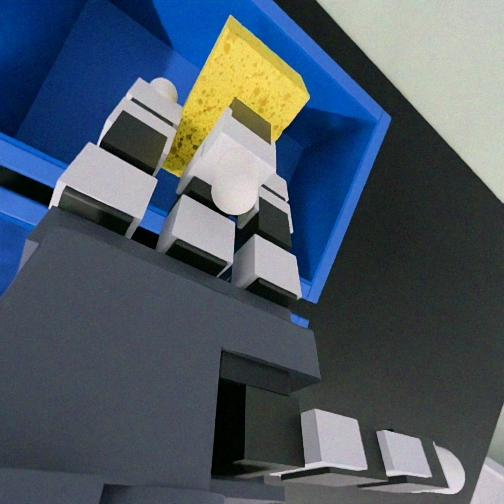

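Request:
move(joints={"hand_index_abd":0.2,"hand_ring_abd":-0.2}, cameras=["wrist_camera"])

Request:
move(joints={"joint_2_rad":0.44,"joint_4_rad":-0.72,"joint_6_rad":-0.75}, min_time_s=3)

Request:
move(base={"translate_m":-0.4}, speeds={"translate_m":0.3}, cameras=["wrist_camera"])

Scene clock: 223.60 s.
move: done
base_odometry: x=-0.774 y=+0.143 heading=+2.502
base_tilt: forward=-0.1 right=-0.4
base_status: not commanded
joint_positions: joint_1_rad=-0.002 joint_2_rad=+0.612 joint_3_rad=+3.141 joint_4_rad=-0.525 joint_5_rad=-0.002 joint_6_rad=-1.156 joint_7_rad=+3.136 hand_index_mcp=+0.765 hand_index_abd=+0.196 hand_index_pip=+0.578 hand_index_dip=+0.696 hand_middle_mcp=+0.758 hand_middle_abd=+0.001 hand_middle_pip=-0.796 hand_middle_dip=-0.598 hand_ring_mcp=+0.757 hand_ring_abd=-0.196 hand_ring_pip=+0.576 hand_ring_dip=+0.696 hand_thumb_cmc=+0.720 hand_thumb_axl=+0.677 hand_thumb_mcp=+0.224 hand_thumb_ipl=+0.168 hand_current_limit=+0.400 hand_speed=-0.800
joint_status: all done
hand_state: goal,goal,goal,goal,goal,goal,goal,goal,goal,goal,goal,goal,goal,goal,goal,goal
index_mcp_current_ma: 7
index_abd_current_ma: -1
index_pip_current_ma: 0
index_dip_current_ma: 0
middle_mcp_current_ma: 2
middle_abd_current_ma: 0
middle_pip_current_ma: 1
middle_dip_current_ma: 0
ring_mcp_current_ma: 1
ring_abd_current_ma: 1
ring_pip_current_ma: 0
ring_dip_current_ma: 0
thumb_cmc_current_ma: 3
thumb_axl_current_ma: 0
thumb_mcp_current_ma: -1
thumb_ipl_current_ma: 0
hand_goal_index_mcp: 0.754
hand_goal_index_abd: 0.200
hand_goal_index_pip: 0.576
hand_goal_index_dip: 0.696
hand_goal_middle_mcp: 0.754
hand_goal_middle_abd: 0.000
hand_goal_middle_pip: -0.800
hand_goal_middle_dip: -0.600
hand_goal_ring_mcp: 0.754
hand_goal_ring_abd: -0.200
hand_goal_ring_pip: 0.576
hand_goal_ring_dip: 0.696
hand_goal_thumb_cmc: 0.714
hand_goal_thumb_axl: 0.678
hand_goal_thumb_mcp: 0.226
hand_goal_thumb_ipl: 0.168
motor_effort: joint_1_rad=-2(2) joint_2_rad=-36(36) joint_3_rad=+0(1) joint_4_rad=+14(15) joint_5_rad=+0(1) joint_6_rad=+7(7) joint_7_rad=+0(0)
hand_pose: x=+0.9285 y=-0.0195 z=+1.0225 quat_wxyz=(-0.289, -0.646, -0.643, -0.293) (m; base frame)
hand_target: x=+0.9315 y=-0.0165 z=+0.9977 quat_wxyz=(-0.277, -0.634, -0.673, -0.261) (m; base frame)
hand_status: not commanded
pictures: wrist_camera
camera_calibration:
wrist_camera: T_world_to_cam=[[0.391998, -0.80274, 0.449385, -0.805977], [-0.910308, -0.409051, 0.0633689, 0.725962], [0.132953, -0.433919, -0.891088, 0.89482], [0, 0, 0, 1]] pos_world=[0.857822, 0.038246, 1.11355]

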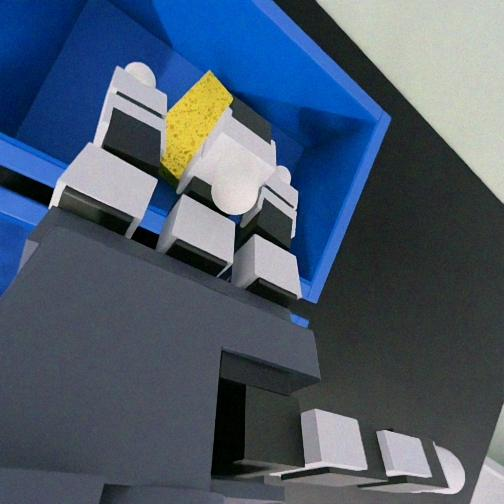

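Scene clock: 226.93 s.
move: done
base_odometry: x=-0.774 y=+0.143 heading=+2.502
base_tilt: forward=+0.0 right=-0.4
base_status: not commanded
joint_positions: joint_1_rad=-0.002 joint_2_rad=+0.475 joint_3_rad=+3.141 joint_4_rad=-0.680 joint_5_rad=-0.002 joint_6_rad=-0.821 joint_7_rad=+3.136 hand_index_mcp=+0.765 hand_index_abd=+0.196 hand_index_pip=+0.578 hand_index_dip=+0.696 hand_middle_mcp=+0.758 hand_middle_abd=+0.001 hand_middle_pip=-0.796 hand_middle_dip=-0.598 hand_ring_mcp=+0.759 hand_ring_abd=-0.196 hand_ring_pip=+0.576 hand_ring_dip=+0.696 hand_thumb_cmc=+0.720 hand_thumb_axl=+0.677 hand_thumb_mcp=+0.224 hand_thumb_ipl=+0.168 hand_current_limit=+0.400 hand_speed=-0.800
joint_status: all done
hand_state: goal,goal,goal,goal,goal,goal,goal,goal,goal,goal,goal,goal,goal,goal,goal,goal
index_mcp_current_ma: 7
index_abd_current_ma: -1
index_pip_current_ma: 0
index_dip_current_ma: 0
middle_mcp_current_ma: 2
middle_abd_current_ma: 0
middle_pip_current_ma: 1
middle_dip_current_ma: 0
ring_mcp_current_ma: 2
ring_abd_current_ma: 1
ring_pip_current_ma: 0
ring_dip_current_ma: 0
thumb_cmc_current_ma: 3
thumb_axl_current_ma: 0
thumb_mcp_current_ma: -1
thumb_ipl_current_ma: 0
hand_goal_index_mcp: 0.754
hand_goal_index_abd: 0.200
hand_goal_index_pip: 0.576
hand_goal_index_dip: 0.696
hand_goal_middle_mcp: 0.754
hand_goal_middle_abd: 0.000
hand_goal_middle_pip: -0.800
hand_goal_middle_dip: -0.600
hand_goal_ring_mcp: 0.754
hand_goal_ring_abd: -0.200
hand_goal_ring_pip: 0.576
hand_goal_ring_dip: 0.696
hand_goal_thumb_cmc: 0.714
hand_goal_thumb_axl: 0.678
hand_goal_thumb_mcp: 0.226
hand_goal_thumb_ipl: 0.168
motor_effort: joint_1_rad=-1(2) joint_2_rad=-33(37) joint_3_rad=+0(1) joint_4_rad=+15(16) joint_5_rad=+0(1) joint_6_rad=+8(9) joint_7_rad=+0(1)
hand_pose: x=+0.9096 y=-0.0197 z=+1.1421 quat_wxyz=(-0.387, -0.591, -0.589, -0.392) (m; base frame)
hand_target: x=+0.8994 y=-0.0166 z=+1.1690 quat_wxyz=(-0.420, -0.560, -0.594, -0.396) (m; base frame)
hand_status: not commanded
pictures: none

Scene clock: 229.20 s.
move: done
base_odometry: x=-0.453 y=-0.096 heading=+2.502
base_tilt: forward=-0.1 right=-0.4
base_status: done
joint_positions: joint_1_rad=-0.001 joint_2_rad=+0.459 joint_3_rad=+3.141 joint_4_rad=-0.682 joint_5_rad=-0.002 joint_6_rad=-0.816 joint_7_rad=+3.136 hand_index_mcp=+0.765 hand_index_abd=+0.197 hand_index_pip=+0.578 hand_index_dip=+0.696 hand_middle_mcp=+0.759 hand_middle_abd=+0.001 hand_middle_pip=-0.796 hand_middle_dip=-0.598 hand_ring_mcp=+0.760 hand_ring_abd=-0.197 hand_ring_pip=+0.576 hand_ring_dip=+0.696 hand_thumb_cmc=+0.721 hand_thumb_axl=+0.677 hand_thumb_mcp=+0.224 hand_thumb_ipl=+0.168 hand_current_limit=+0.400 hand_speed=-0.800
joint_status: not commanded
hand_state: goal,goal,goal,goal,goal,goal,goal,goal,goal,goal,goal,goal,goal,goal,goal,goal
index_mcp_current_ma: 7
index_abd_current_ma: -1
index_pip_current_ma: 0
index_dip_current_ma: 0
middle_mcp_current_ma: 2
middle_abd_current_ma: 0
middle_pip_current_ma: 1
middle_dip_current_ma: 0
ring_mcp_current_ma: 2
ring_abd_current_ma: 1
ring_pip_current_ma: 0
ring_dip_current_ma: 0
thumb_cmc_current_ma: 3
thumb_axl_current_ma: 0
thumb_mcp_current_ma: -1
thumb_ipl_current_ma: 0
hand_goal_index_mcp: 0.754
hand_goal_index_abd: 0.200
hand_goal_index_pip: 0.576
hand_goal_index_dip: 0.696
hand_goal_middle_mcp: 0.754
hand_goal_middle_abd: 0.000
hand_goal_middle_pip: -0.800
hand_goal_middle_dip: -0.600
hand_goal_ring_mcp: 0.754
hand_goal_ring_abd: -0.200
hand_goal_ring_pip: 0.576
hand_goal_ring_dip: 0.696
hand_goal_thumb_cmc: 0.714
hand_goal_thumb_axl: 0.678
hand_goal_thumb_mcp: 0.226
hand_goal_thumb_ipl: 0.168
motor_effort: joint_1_rad=-2(3) joint_2_rad=-33(37) joint_3_rad=+0(1) joint_4_rad=+15(16) joint_5_rad=+0(1) joint_6_rad=+7(9) joint_7_rad=+0(1)
hand_pose: x=+0.9024 y=-0.0202 z=+1.1551 quat_wxyz=(-0.393, -0.588, -0.585, -0.397) (m; base frame)
hand_target: x=+0.8994 y=-0.0166 z=+1.1690 quat_wxyz=(-0.420, -0.560, -0.594, -0.396) (m; base frame)
hand_status: not commanded
pictures: wrist_camera
camera_calibration:
wrist_camera: T_world_to_cam=[[0.220716, -0.803551, 0.552802, -0.820899], [-0.88065, -0.407797, -0.241158, 1.01851], [0.419214, -0.433598, -0.797655, 0.649988], [0, 0, 0, 1]] pos_world=[0.805654, 0.0375454, 1.21788]

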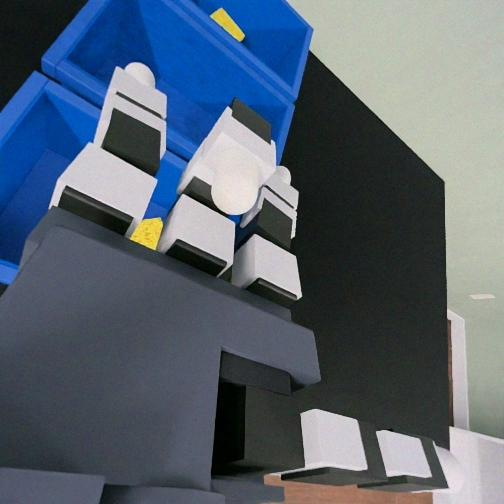

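Request:
move(joints={"joint_2_rad":0.16,"joint_4_rad":-1.0,"joint_6_rad":-2.05,"joint_7_rad":1.5}, base={"rotate_rad":1.568}, speeds={"rotate_rad":0.8})

Request:
move(joints={"joint_7_rad":-0.07}, base={"translate_m":1.18,"strafe_m":0.788}, cameras=["all"])

Scene clock: 244.23 s.
move: done
base_odometry: x=-0.453 y=-0.096 heading=-2.214
base_tilt: forward=-0.1 right=-0.5
base_status: done
joint_positions: joint_1_rad=+0.003 joint_2_rad=+0.183 joint_3_rad=+3.142 joint_4_rad=-0.966 joint_5_rad=-0.002 joint_6_rad=-1.985 joint_7_rad=+1.564 hand_index_mcp=+0.755 hand_index_abd=+0.202 hand_index_pip=+0.574 hand_index_dip=+0.694 hand_middle_mcp=+0.758 hand_middle_abd=+0.001 hand_middle_pip=-0.796 hand_middle_dip=-0.598 hand_ring_mcp=+0.755 hand_ring_abd=-0.197 hand_ring_pip=+0.576 hand_ring_dip=+0.696 hand_thumb_cmc=+0.717 hand_thumb_axl=+0.677 hand_thumb_mcp=+0.224 hand_thumb_ipl=+0.168 hand_current_limit=+0.400 hand_speed=-0.800
joint_status: all done
hand_state: goal,goal,goal,goal,goal,goal,goal,goal,goal,goal,goal,goal,goal,goal,goal,goal
index_mcp_current_ma: 0
index_abd_current_ma: 0
index_pip_current_ma: 0
index_dip_current_ma: 0
middle_mcp_current_ma: 1
middle_abd_current_ma: 0
middle_pip_current_ma: 1
middle_dip_current_ma: 0
ring_mcp_current_ma: 0
ring_abd_current_ma: 1
ring_pip_current_ma: 0
ring_dip_current_ma: 0
thumb_cmc_current_ma: 1
thumb_axl_current_ma: 0
thumb_mcp_current_ma: -1
thumb_ipl_current_ma: 0
hand_goal_index_mcp: 0.754
hand_goal_index_abd: 0.200
hand_goal_index_pip: 0.576
hand_goal_index_dip: 0.696
hand_goal_middle_mcp: 0.754
hand_goal_middle_abd: 0.000
hand_goal_middle_pip: -0.800
hand_goal_middle_dip: -0.600
hand_goal_ring_mcp: 0.754
hand_goal_ring_abd: -0.200
hand_goal_ring_pip: 0.576
hand_goal_ring_dip: 0.696
hand_goal_thumb_cmc: 0.714
hand_goal_thumb_axl: 0.678
hand_goal_thumb_mcp: 0.226
hand_goal_thumb_ipl: 0.168
motor_effort: joint_1_rad=-2(6) joint_2_rad=-20(34) joint_3_rad=+0(3) joint_4_rad=+10(16) joint_5_rad=+0(3) joint_6_rad=+0(9) joint_7_rad=+0(1)
hand_pose: x=+0.4613 y=-0.0841 z=+0.9223 quat_wxyz=(+0.001, -1.000, +0.004, -0.004) (m; base frame)
hand_target: x=+0.4250 y=-0.0819 z=+0.9239 quat_wxyz=(-0.001, -0.999, +0.036, +0.034) (m; base frame)
hand_status: not commanded
pictures: none

Scene clock: 248.47 s.
move: done
base_odometry: x=-0.530 y=-1.513 heading=-2.213
base_tilt: forward=-0.2 right=-0.4
base_status: done
joint_positions: joint_1_rad=+0.003 joint_2_rad=+0.176 joint_3_rad=+3.142 joint_4_rad=-0.967 joint_5_rad=-0.002 joint_6_rad=-1.989 joint_7_rad=-0.007 hand_index_mcp=+0.754 hand_index_abd=+0.202 hand_index_pip=+0.574 hand_index_dip=+0.694 hand_middle_mcp=+0.757 hand_middle_abd=+0.001 hand_middle_pip=-0.796 hand_middle_dip=-0.598 hand_ring_mcp=+0.755 hand_ring_abd=-0.197 hand_ring_pip=+0.576 hand_ring_dip=+0.696 hand_thumb_cmc=+0.715 hand_thumb_axl=+0.677 hand_thumb_mcp=+0.224 hand_thumb_ipl=+0.168 hand_current_limit=+0.400 hand_speed=-0.800
joint_status: all done
hand_state: goal,goal,goal,goal,goal,goal,goal,goal,goal,goal,goal,goal,goal,goal,goal,goal
index_mcp_current_ma: 0
index_abd_current_ma: 0
index_pip_current_ma: 0
index_dip_current_ma: 0
middle_mcp_current_ma: 1
middle_abd_current_ma: 0
middle_pip_current_ma: 1
middle_dip_current_ma: 0
ring_mcp_current_ma: 0
ring_abd_current_ma: 1
ring_pip_current_ma: 0
ring_dip_current_ma: 0
thumb_cmc_current_ma: 0
thumb_axl_current_ma: 0
thumb_mcp_current_ma: -1
thumb_ipl_current_ma: 0
hand_goal_index_mcp: 0.754
hand_goal_index_abd: 0.200
hand_goal_index_pip: 0.576
hand_goal_index_dip: 0.696
hand_goal_middle_mcp: 0.754
hand_goal_middle_abd: 0.000
hand_goal_middle_pip: -0.800
hand_goal_middle_dip: -0.600
hand_goal_ring_mcp: 0.754
hand_goal_ring_abd: -0.200
hand_goal_ring_pip: 0.576
hand_goal_ring_dip: 0.696
hand_goal_thumb_cmc: 0.714
hand_goal_thumb_axl: 0.678
hand_goal_thumb_mcp: 0.226
hand_goal_thumb_ipl: 0.168
motor_effort: joint_1_rad=-1(3) joint_2_rad=-19(22) joint_3_rad=+0(1) joint_4_rad=+11(12) joint_5_rad=+0(1) joint_6_rad=+0(2) joint_7_rad=+0(1)
hand_pose: x=+0.3970 y=+0.0242 z=+0.9243 quat_wxyz=(+0.004, -0.704, +0.710, -0.003) (m; base frame)
hand_target: x=+0.3707 y=+0.0299 z=+0.9277 quat_wxyz=(-0.025, -0.681, +0.731, +0.023) (m; base frame)
hand_status: not commanded
pictures: base_camera, wrist_camera
camera_calibration:
wrist_camera: T_world_to_cam=[[-0.593118, 0.805113, 0.00192488, 0.247299], [0.548785, 0.402532, 0.732668, -0.951255], [0.589106, 0.435615, -0.680583, 0.500287], [0, 0, 0, 1]] pos_world=[0.37399, -0.0341256, 1.03697]

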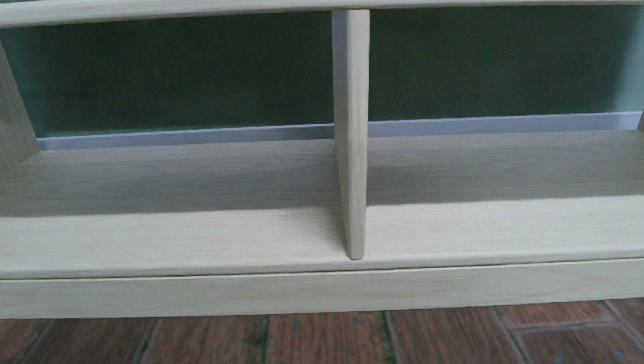

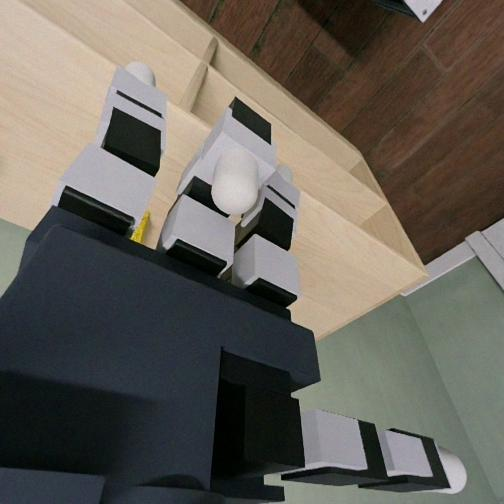

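Request:
move(joints={"joint_2_rad":0.43,"joint_4_rad":-0.98,"joint_6_rad":-1.70}, min_time_s=3, base={"translate_m":0.207}, speeds={"translate_m":0.2}, cameras=["all"])

Request:
zoom_image(camera="wrist_camera", region=[80, 0, 330, 250])

Scene clock: 261.80 s.
move: done
base_odometry: x=-0.654 y=-1.679 heading=-2.213
base_tilt: forward=-0.1 right=-0.5
base_status: done
joint_positions: joint_1_rad=+0.003 joint_2_rad=+0.402 joint_3_rad=+3.142 joint_4_rad=-0.967 joint_5_rad=-0.002 joint_6_rad=-1.765 joint_7_rad=-0.007 hand_index_mcp=+0.754 hand_index_abd=+0.202 hand_index_pip=+0.574 hand_index_dip=+0.694 hand_middle_mcp=+0.757 hand_middle_abd=+0.001 hand_middle_pip=-0.796 hand_middle_dip=-0.598 hand_ring_mcp=+0.754 hand_ring_abd=-0.197 hand_ring_pip=+0.576 hand_ring_dip=+0.696 hand_thumb_cmc=+0.715 hand_thumb_axl=+0.677 hand_thumb_mcp=+0.224 hand_thumb_ipl=+0.168 hand_current_limit=+0.400 hand_speed=-0.800
joint_status: all done
hand_state: goal,goal,goal,goal,goal,goal,goal,goal,goal,goal,goal,goal,goal,goal,goal,goal
index_mcp_current_ma: 0
index_abd_current_ma: 0
index_pip_current_ma: 0
index_dip_current_ma: 0
middle_mcp_current_ma: 1
middle_abd_current_ma: 0
middle_pip_current_ma: 1
middle_dip_current_ma: 0
ring_mcp_current_ma: 0
ring_abd_current_ma: 1
ring_pip_current_ma: 0
ring_dip_current_ma: 0
thumb_cmc_current_ma: 0
thumb_axl_current_ma: 0
thumb_mcp_current_ma: -1
thumb_ipl_current_ma: 0
hand_goal_index_mcp: 0.754
hand_goal_index_abd: 0.200
hand_goal_index_pip: 0.576
hand_goal_index_dip: 0.696
hand_goal_middle_mcp: 0.754
hand_goal_middle_abd: 0.000
hand_goal_middle_pip: -0.800
hand_goal_middle_dip: -0.600
hand_goal_ring_mcp: 0.754
hand_goal_ring_abd: -0.200
hand_goal_ring_pip: 0.576
hand_goal_ring_dip: 0.696
hand_goal_thumb_cmc: 0.714
hand_goal_thumb_axl: 0.678
hand_goal_thumb_mcp: 0.226
hand_goal_thumb_ipl: 0.168
motor_effort: joint_1_rad=-2(2) joint_2_rad=-27(28) joint_3_rad=+0(1) joint_4_rad=+11(13) joint_5_rad=+0(1) joint_6_rad=+0(2) joint_7_rad=+0(0)
hand_pose: x=+0.5093 y=+0.0239 z=+0.8301 quat_wxyz=(+0.004, -0.704, +0.711, -0.002) (m; base frame)
hand_target: x=+0.5311 y=+0.0298 z=+0.8107 quat_wxyz=(+0.012, -0.682, +0.731, -0.011) (m; base frame)
hand_status: not commanded
pictures: base_camera, wrist_camera
camera_calibration:
wrist_camera: T_world_to_cam=[[-0.592776, 0.805362, 0.00300222, 0.313212], [0.550218, 0.402254, 0.731746, -0.943631], [0.588112, 0.435413, -0.681571, 0.371501], [0, 0, 0, 1]] pos_world=[0.486383, -0.0344261, 0.942762]

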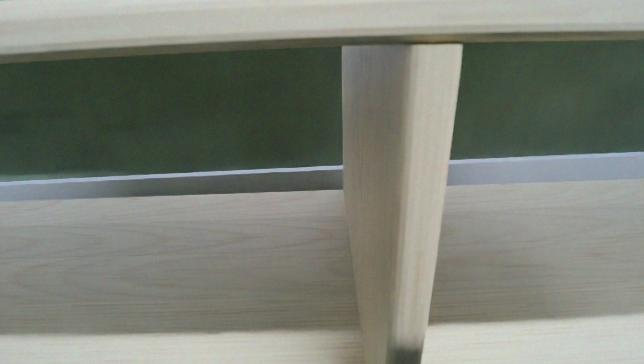

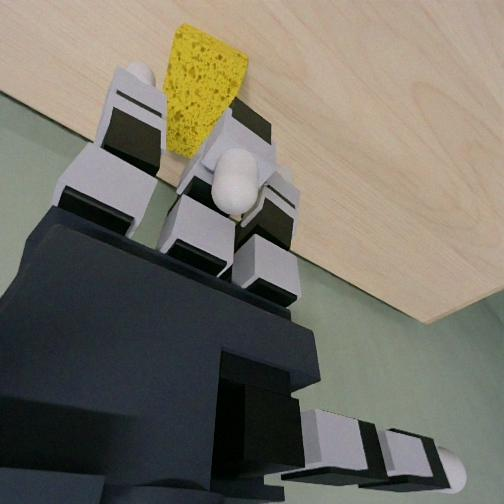

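Scaled by 2.016.

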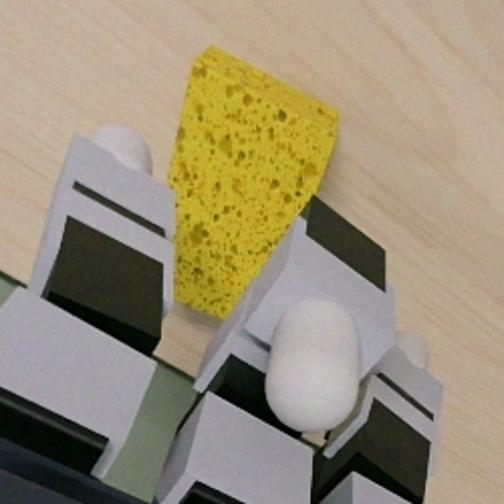

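Request:
move(joints={"joint_2_rad":0.475,"joint_4_rad":-1.02,"joint_6_rad":-1.645,"joint_7_rad":0.31}, min_time_s=2.5, base={"strafe_m":-0.006}, cameras=["wrist_camera"])

Request:
zoom_image(camera="wrist_camera", region=[80, 0, 330, 250])

Scene clock: 278.87 s.
move: done
base_odometry: x=-0.659 y=-1.676 heading=-2.213
base_tilt: forward=-0.1 right=-0.4
base_status: done
joint_positions: joint_1_rad=+0.003 joint_2_rad=+0.441 joint_3_rad=+3.142 joint_4_rad=-0.982 joint_5_rad=-0.002 joint_6_rad=-1.710 joint_7_rad=+0.245 hand_index_mcp=+0.754 hand_index_abd=+0.201 hand_index_pip=+0.574 hand_index_dip=+0.694 hand_middle_mcp=+0.757 hand_middle_abd=+0.001 hand_middle_pip=-0.796 hand_middle_dip=-0.598 hand_ring_mcp=+0.754 hand_ring_abd=-0.197 hand_ring_pip=+0.576 hand_ring_dip=+0.696 hand_thumb_cmc=+0.715 hand_thumb_axl=+0.677 hand_thumb_mcp=+0.224 hand_thumb_ipl=+0.168 hand_current_limit=+0.400 hand_speed=-0.800
joint_status: all done
hand_state: goal,goal,goal,goal,goal,goal,goal,goal,goal,goal,goal,goal,goal,goal,goal,goal
index_mcp_current_ma: 0
index_abd_current_ma: 0
index_pip_current_ma: 0
index_dip_current_ma: 0
middle_mcp_current_ma: 1
middle_abd_current_ma: 0
middle_pip_current_ma: 1
middle_dip_current_ma: 0
ring_mcp_current_ma: 0
ring_abd_current_ma: 0
ring_pip_current_ma: 0
ring_dip_current_ma: 0
thumb_cmc_current_ma: 0
thumb_axl_current_ma: 0
thumb_mcp_current_ma: -1
thumb_ipl_current_ma: 0
hand_goal_index_mcp: 0.754
hand_goal_index_abd: 0.200
hand_goal_index_pip: 0.576
hand_goal_index_dip: 0.696
hand_goal_middle_mcp: 0.754
hand_goal_middle_abd: 0.000
hand_goal_middle_pip: -0.800
hand_goal_middle_dip: -0.600
hand_goal_ring_mcp: 0.754
hand_goal_ring_abd: -0.200
hand_goal_ring_pip: 0.576
hand_goal_ring_dip: 0.696
hand_goal_thumb_cmc: 0.714
hand_goal_thumb_axl: 0.678
hand_goal_thumb_mcp: 0.226
hand_goal_thumb_ipl: 0.168
motor_effort: joint_1_rad=-1(6) joint_2_rad=-28(29) joint_3_rad=+0(2) joint_4_rad=+12(13) joint_5_rad=+0(2) joint_6_rad=-1(2) joint_7_rad=+0(1)
hand_pose: x=+0.5242 y=+0.0022 z=+0.8062 quat_wxyz=(+0.003, -0.787, +0.617, -0.003) (m; base frame)
hand_target: x=+0.5375 y=-0.0031 z=+0.7782 quat_wxyz=(+0.000, -0.808, +0.590, -0.001) (m; base frame)
hand_status: not commanded
pictures: wrist_camera
camera_calibration:
wrist_camera: T_world_to_cam=[[-0.774671, 0.632364, 0.00122589, 0.436696], [0.43222, 0.528069, 0.730978, -0.863543], [0.461597, 0.566797, -0.6824, 0.422565], [0, 0, 0, 1]] pos_world=[0.516482, -0.0596485, 0.919053]

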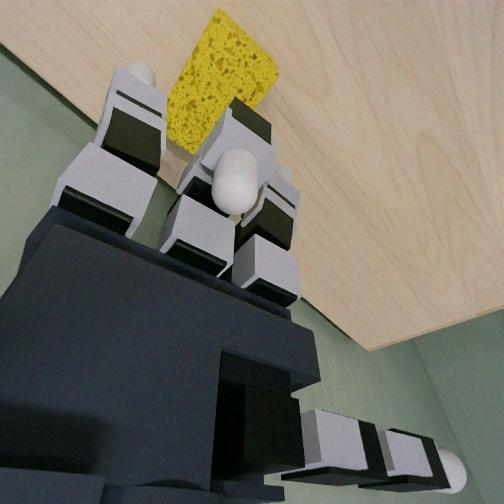

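Scaled by 2.016.

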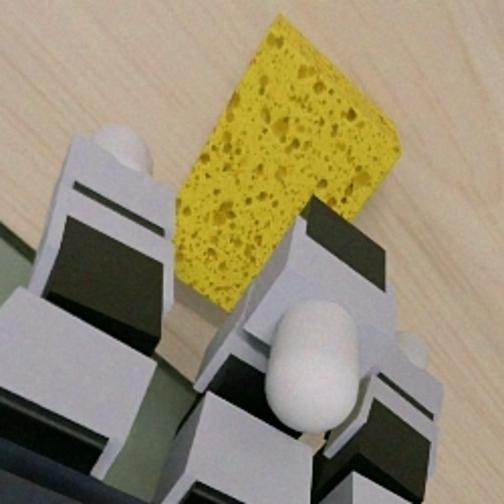

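Request:
move(joints={"joint_2_rad":0.49,"joint_4_rad":-1.243,"joint_6_rad":-1.423,"joint_7_rad":0.26}, min_time_s=3, cameras=["wrist_camera"])

Scene clock: 293.37 s.
move: off_target
base_odometry: x=-0.659 y=-1.676 heading=-2.213
base_tilt: forward=-0.1 right=-0.4
base_status: not commanded
joint_positions: joint_1_rad=+0.003 joint_2_rad=+0.451 joint_3_rad=+3.142 joint_4_rad=-1.181 joint_5_rad=-0.002 joint_6_rad=-1.501 joint_7_rad=+0.245 hand_index_mcp=+0.736 hand_index_abd=+0.213 hand_index_pip=+0.564 hand_index_dip=+0.690 hand_middle_mcp=+0.757 hand_middle_abd=+0.001 hand_middle_pip=-0.796 hand_middle_dip=-0.598 hand_ring_mcp=+0.748 hand_ring_abd=-0.196 hand_ring_pip=+0.573 hand_ring_dip=+0.695 hand_thumb_cmc=+0.715 hand_thumb_axl=+0.677 hand_thumb_mcp=+0.224 hand_thumb_ipl=+0.168 hand_current_limit=+0.400 hand_speed=-0.800
joint_status: joint_4_rad off_target (ended at -1.181, target -1.243); the others done
hand_state: goal,goal,goal,goal,goal,goal,goal,goal,goal,goal,goal,goal,goal,goal,goal,goal
index_mcp_current_ma: -16
index_abd_current_ma: 7
index_pip_current_ma: -7
index_dip_current_ma: -2
middle_mcp_current_ma: 1
middle_abd_current_ma: 0
middle_pip_current_ma: 1
middle_dip_current_ma: 0
ring_mcp_current_ma: -3
ring_abd_current_ma: 1
ring_pip_current_ma: -1
ring_dip_current_ma: 0
thumb_cmc_current_ma: 0
thumb_axl_current_ma: 0
thumb_mcp_current_ma: -1
thumb_ipl_current_ma: 0
hand_goal_index_mcp: 0.754
hand_goal_index_abd: 0.200
hand_goal_index_pip: 0.576
hand_goal_index_dip: 0.696
hand_goal_middle_mcp: 0.754
hand_goal_middle_abd: 0.000
hand_goal_middle_pip: -0.800
hand_goal_middle_dip: -0.600
hand_goal_ring_mcp: 0.754
hand_goal_ring_abd: -0.200
hand_goal_ring_pip: 0.576
hand_goal_ring_dip: 0.696
hand_goal_thumb_cmc: 0.714
hand_goal_thumb_axl: 0.678
hand_goal_thumb_mcp: 0.226
hand_goal_thumb_ipl: 0.168
motor_effort: joint_1_rad=-2(3) joint_2_rad=-20(30) joint_3_rad=-1(1) joint_4_rad=+7(13) joint_5_rad=+0(1) joint_6_rad=+1(3) joint_7_rad=+0(1)
hand_pose: x=+0.5307 y=+0.0022 z=+0.7392 quat_wxyz=(+0.004, -0.787, +0.616, -0.003) (m; base frame)
hand_target: x=+0.5350 y=+0.0013 z=+0.7021 quat_wxyz=(-0.004, -0.793, +0.610, +0.006) (m; base frame)
hand_status: not commanded
pictures: wrist_camera
camera_calibration:
wrist_camera: T_world_to_cam=[[-0.774946, 0.632027, 0.000609162, 0.442527], [0.431401, 0.528248, 0.731333, -0.817116], [0.4619, 0.567007, -0.68202, 0.373361], [0, 0, 0, 1]] pos_world=[0.522983, -0.059748, 0.851954]

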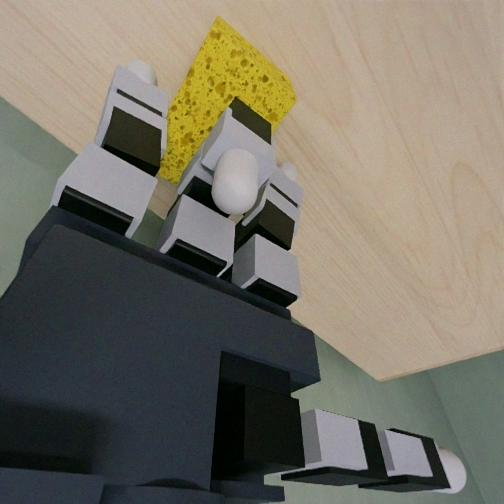

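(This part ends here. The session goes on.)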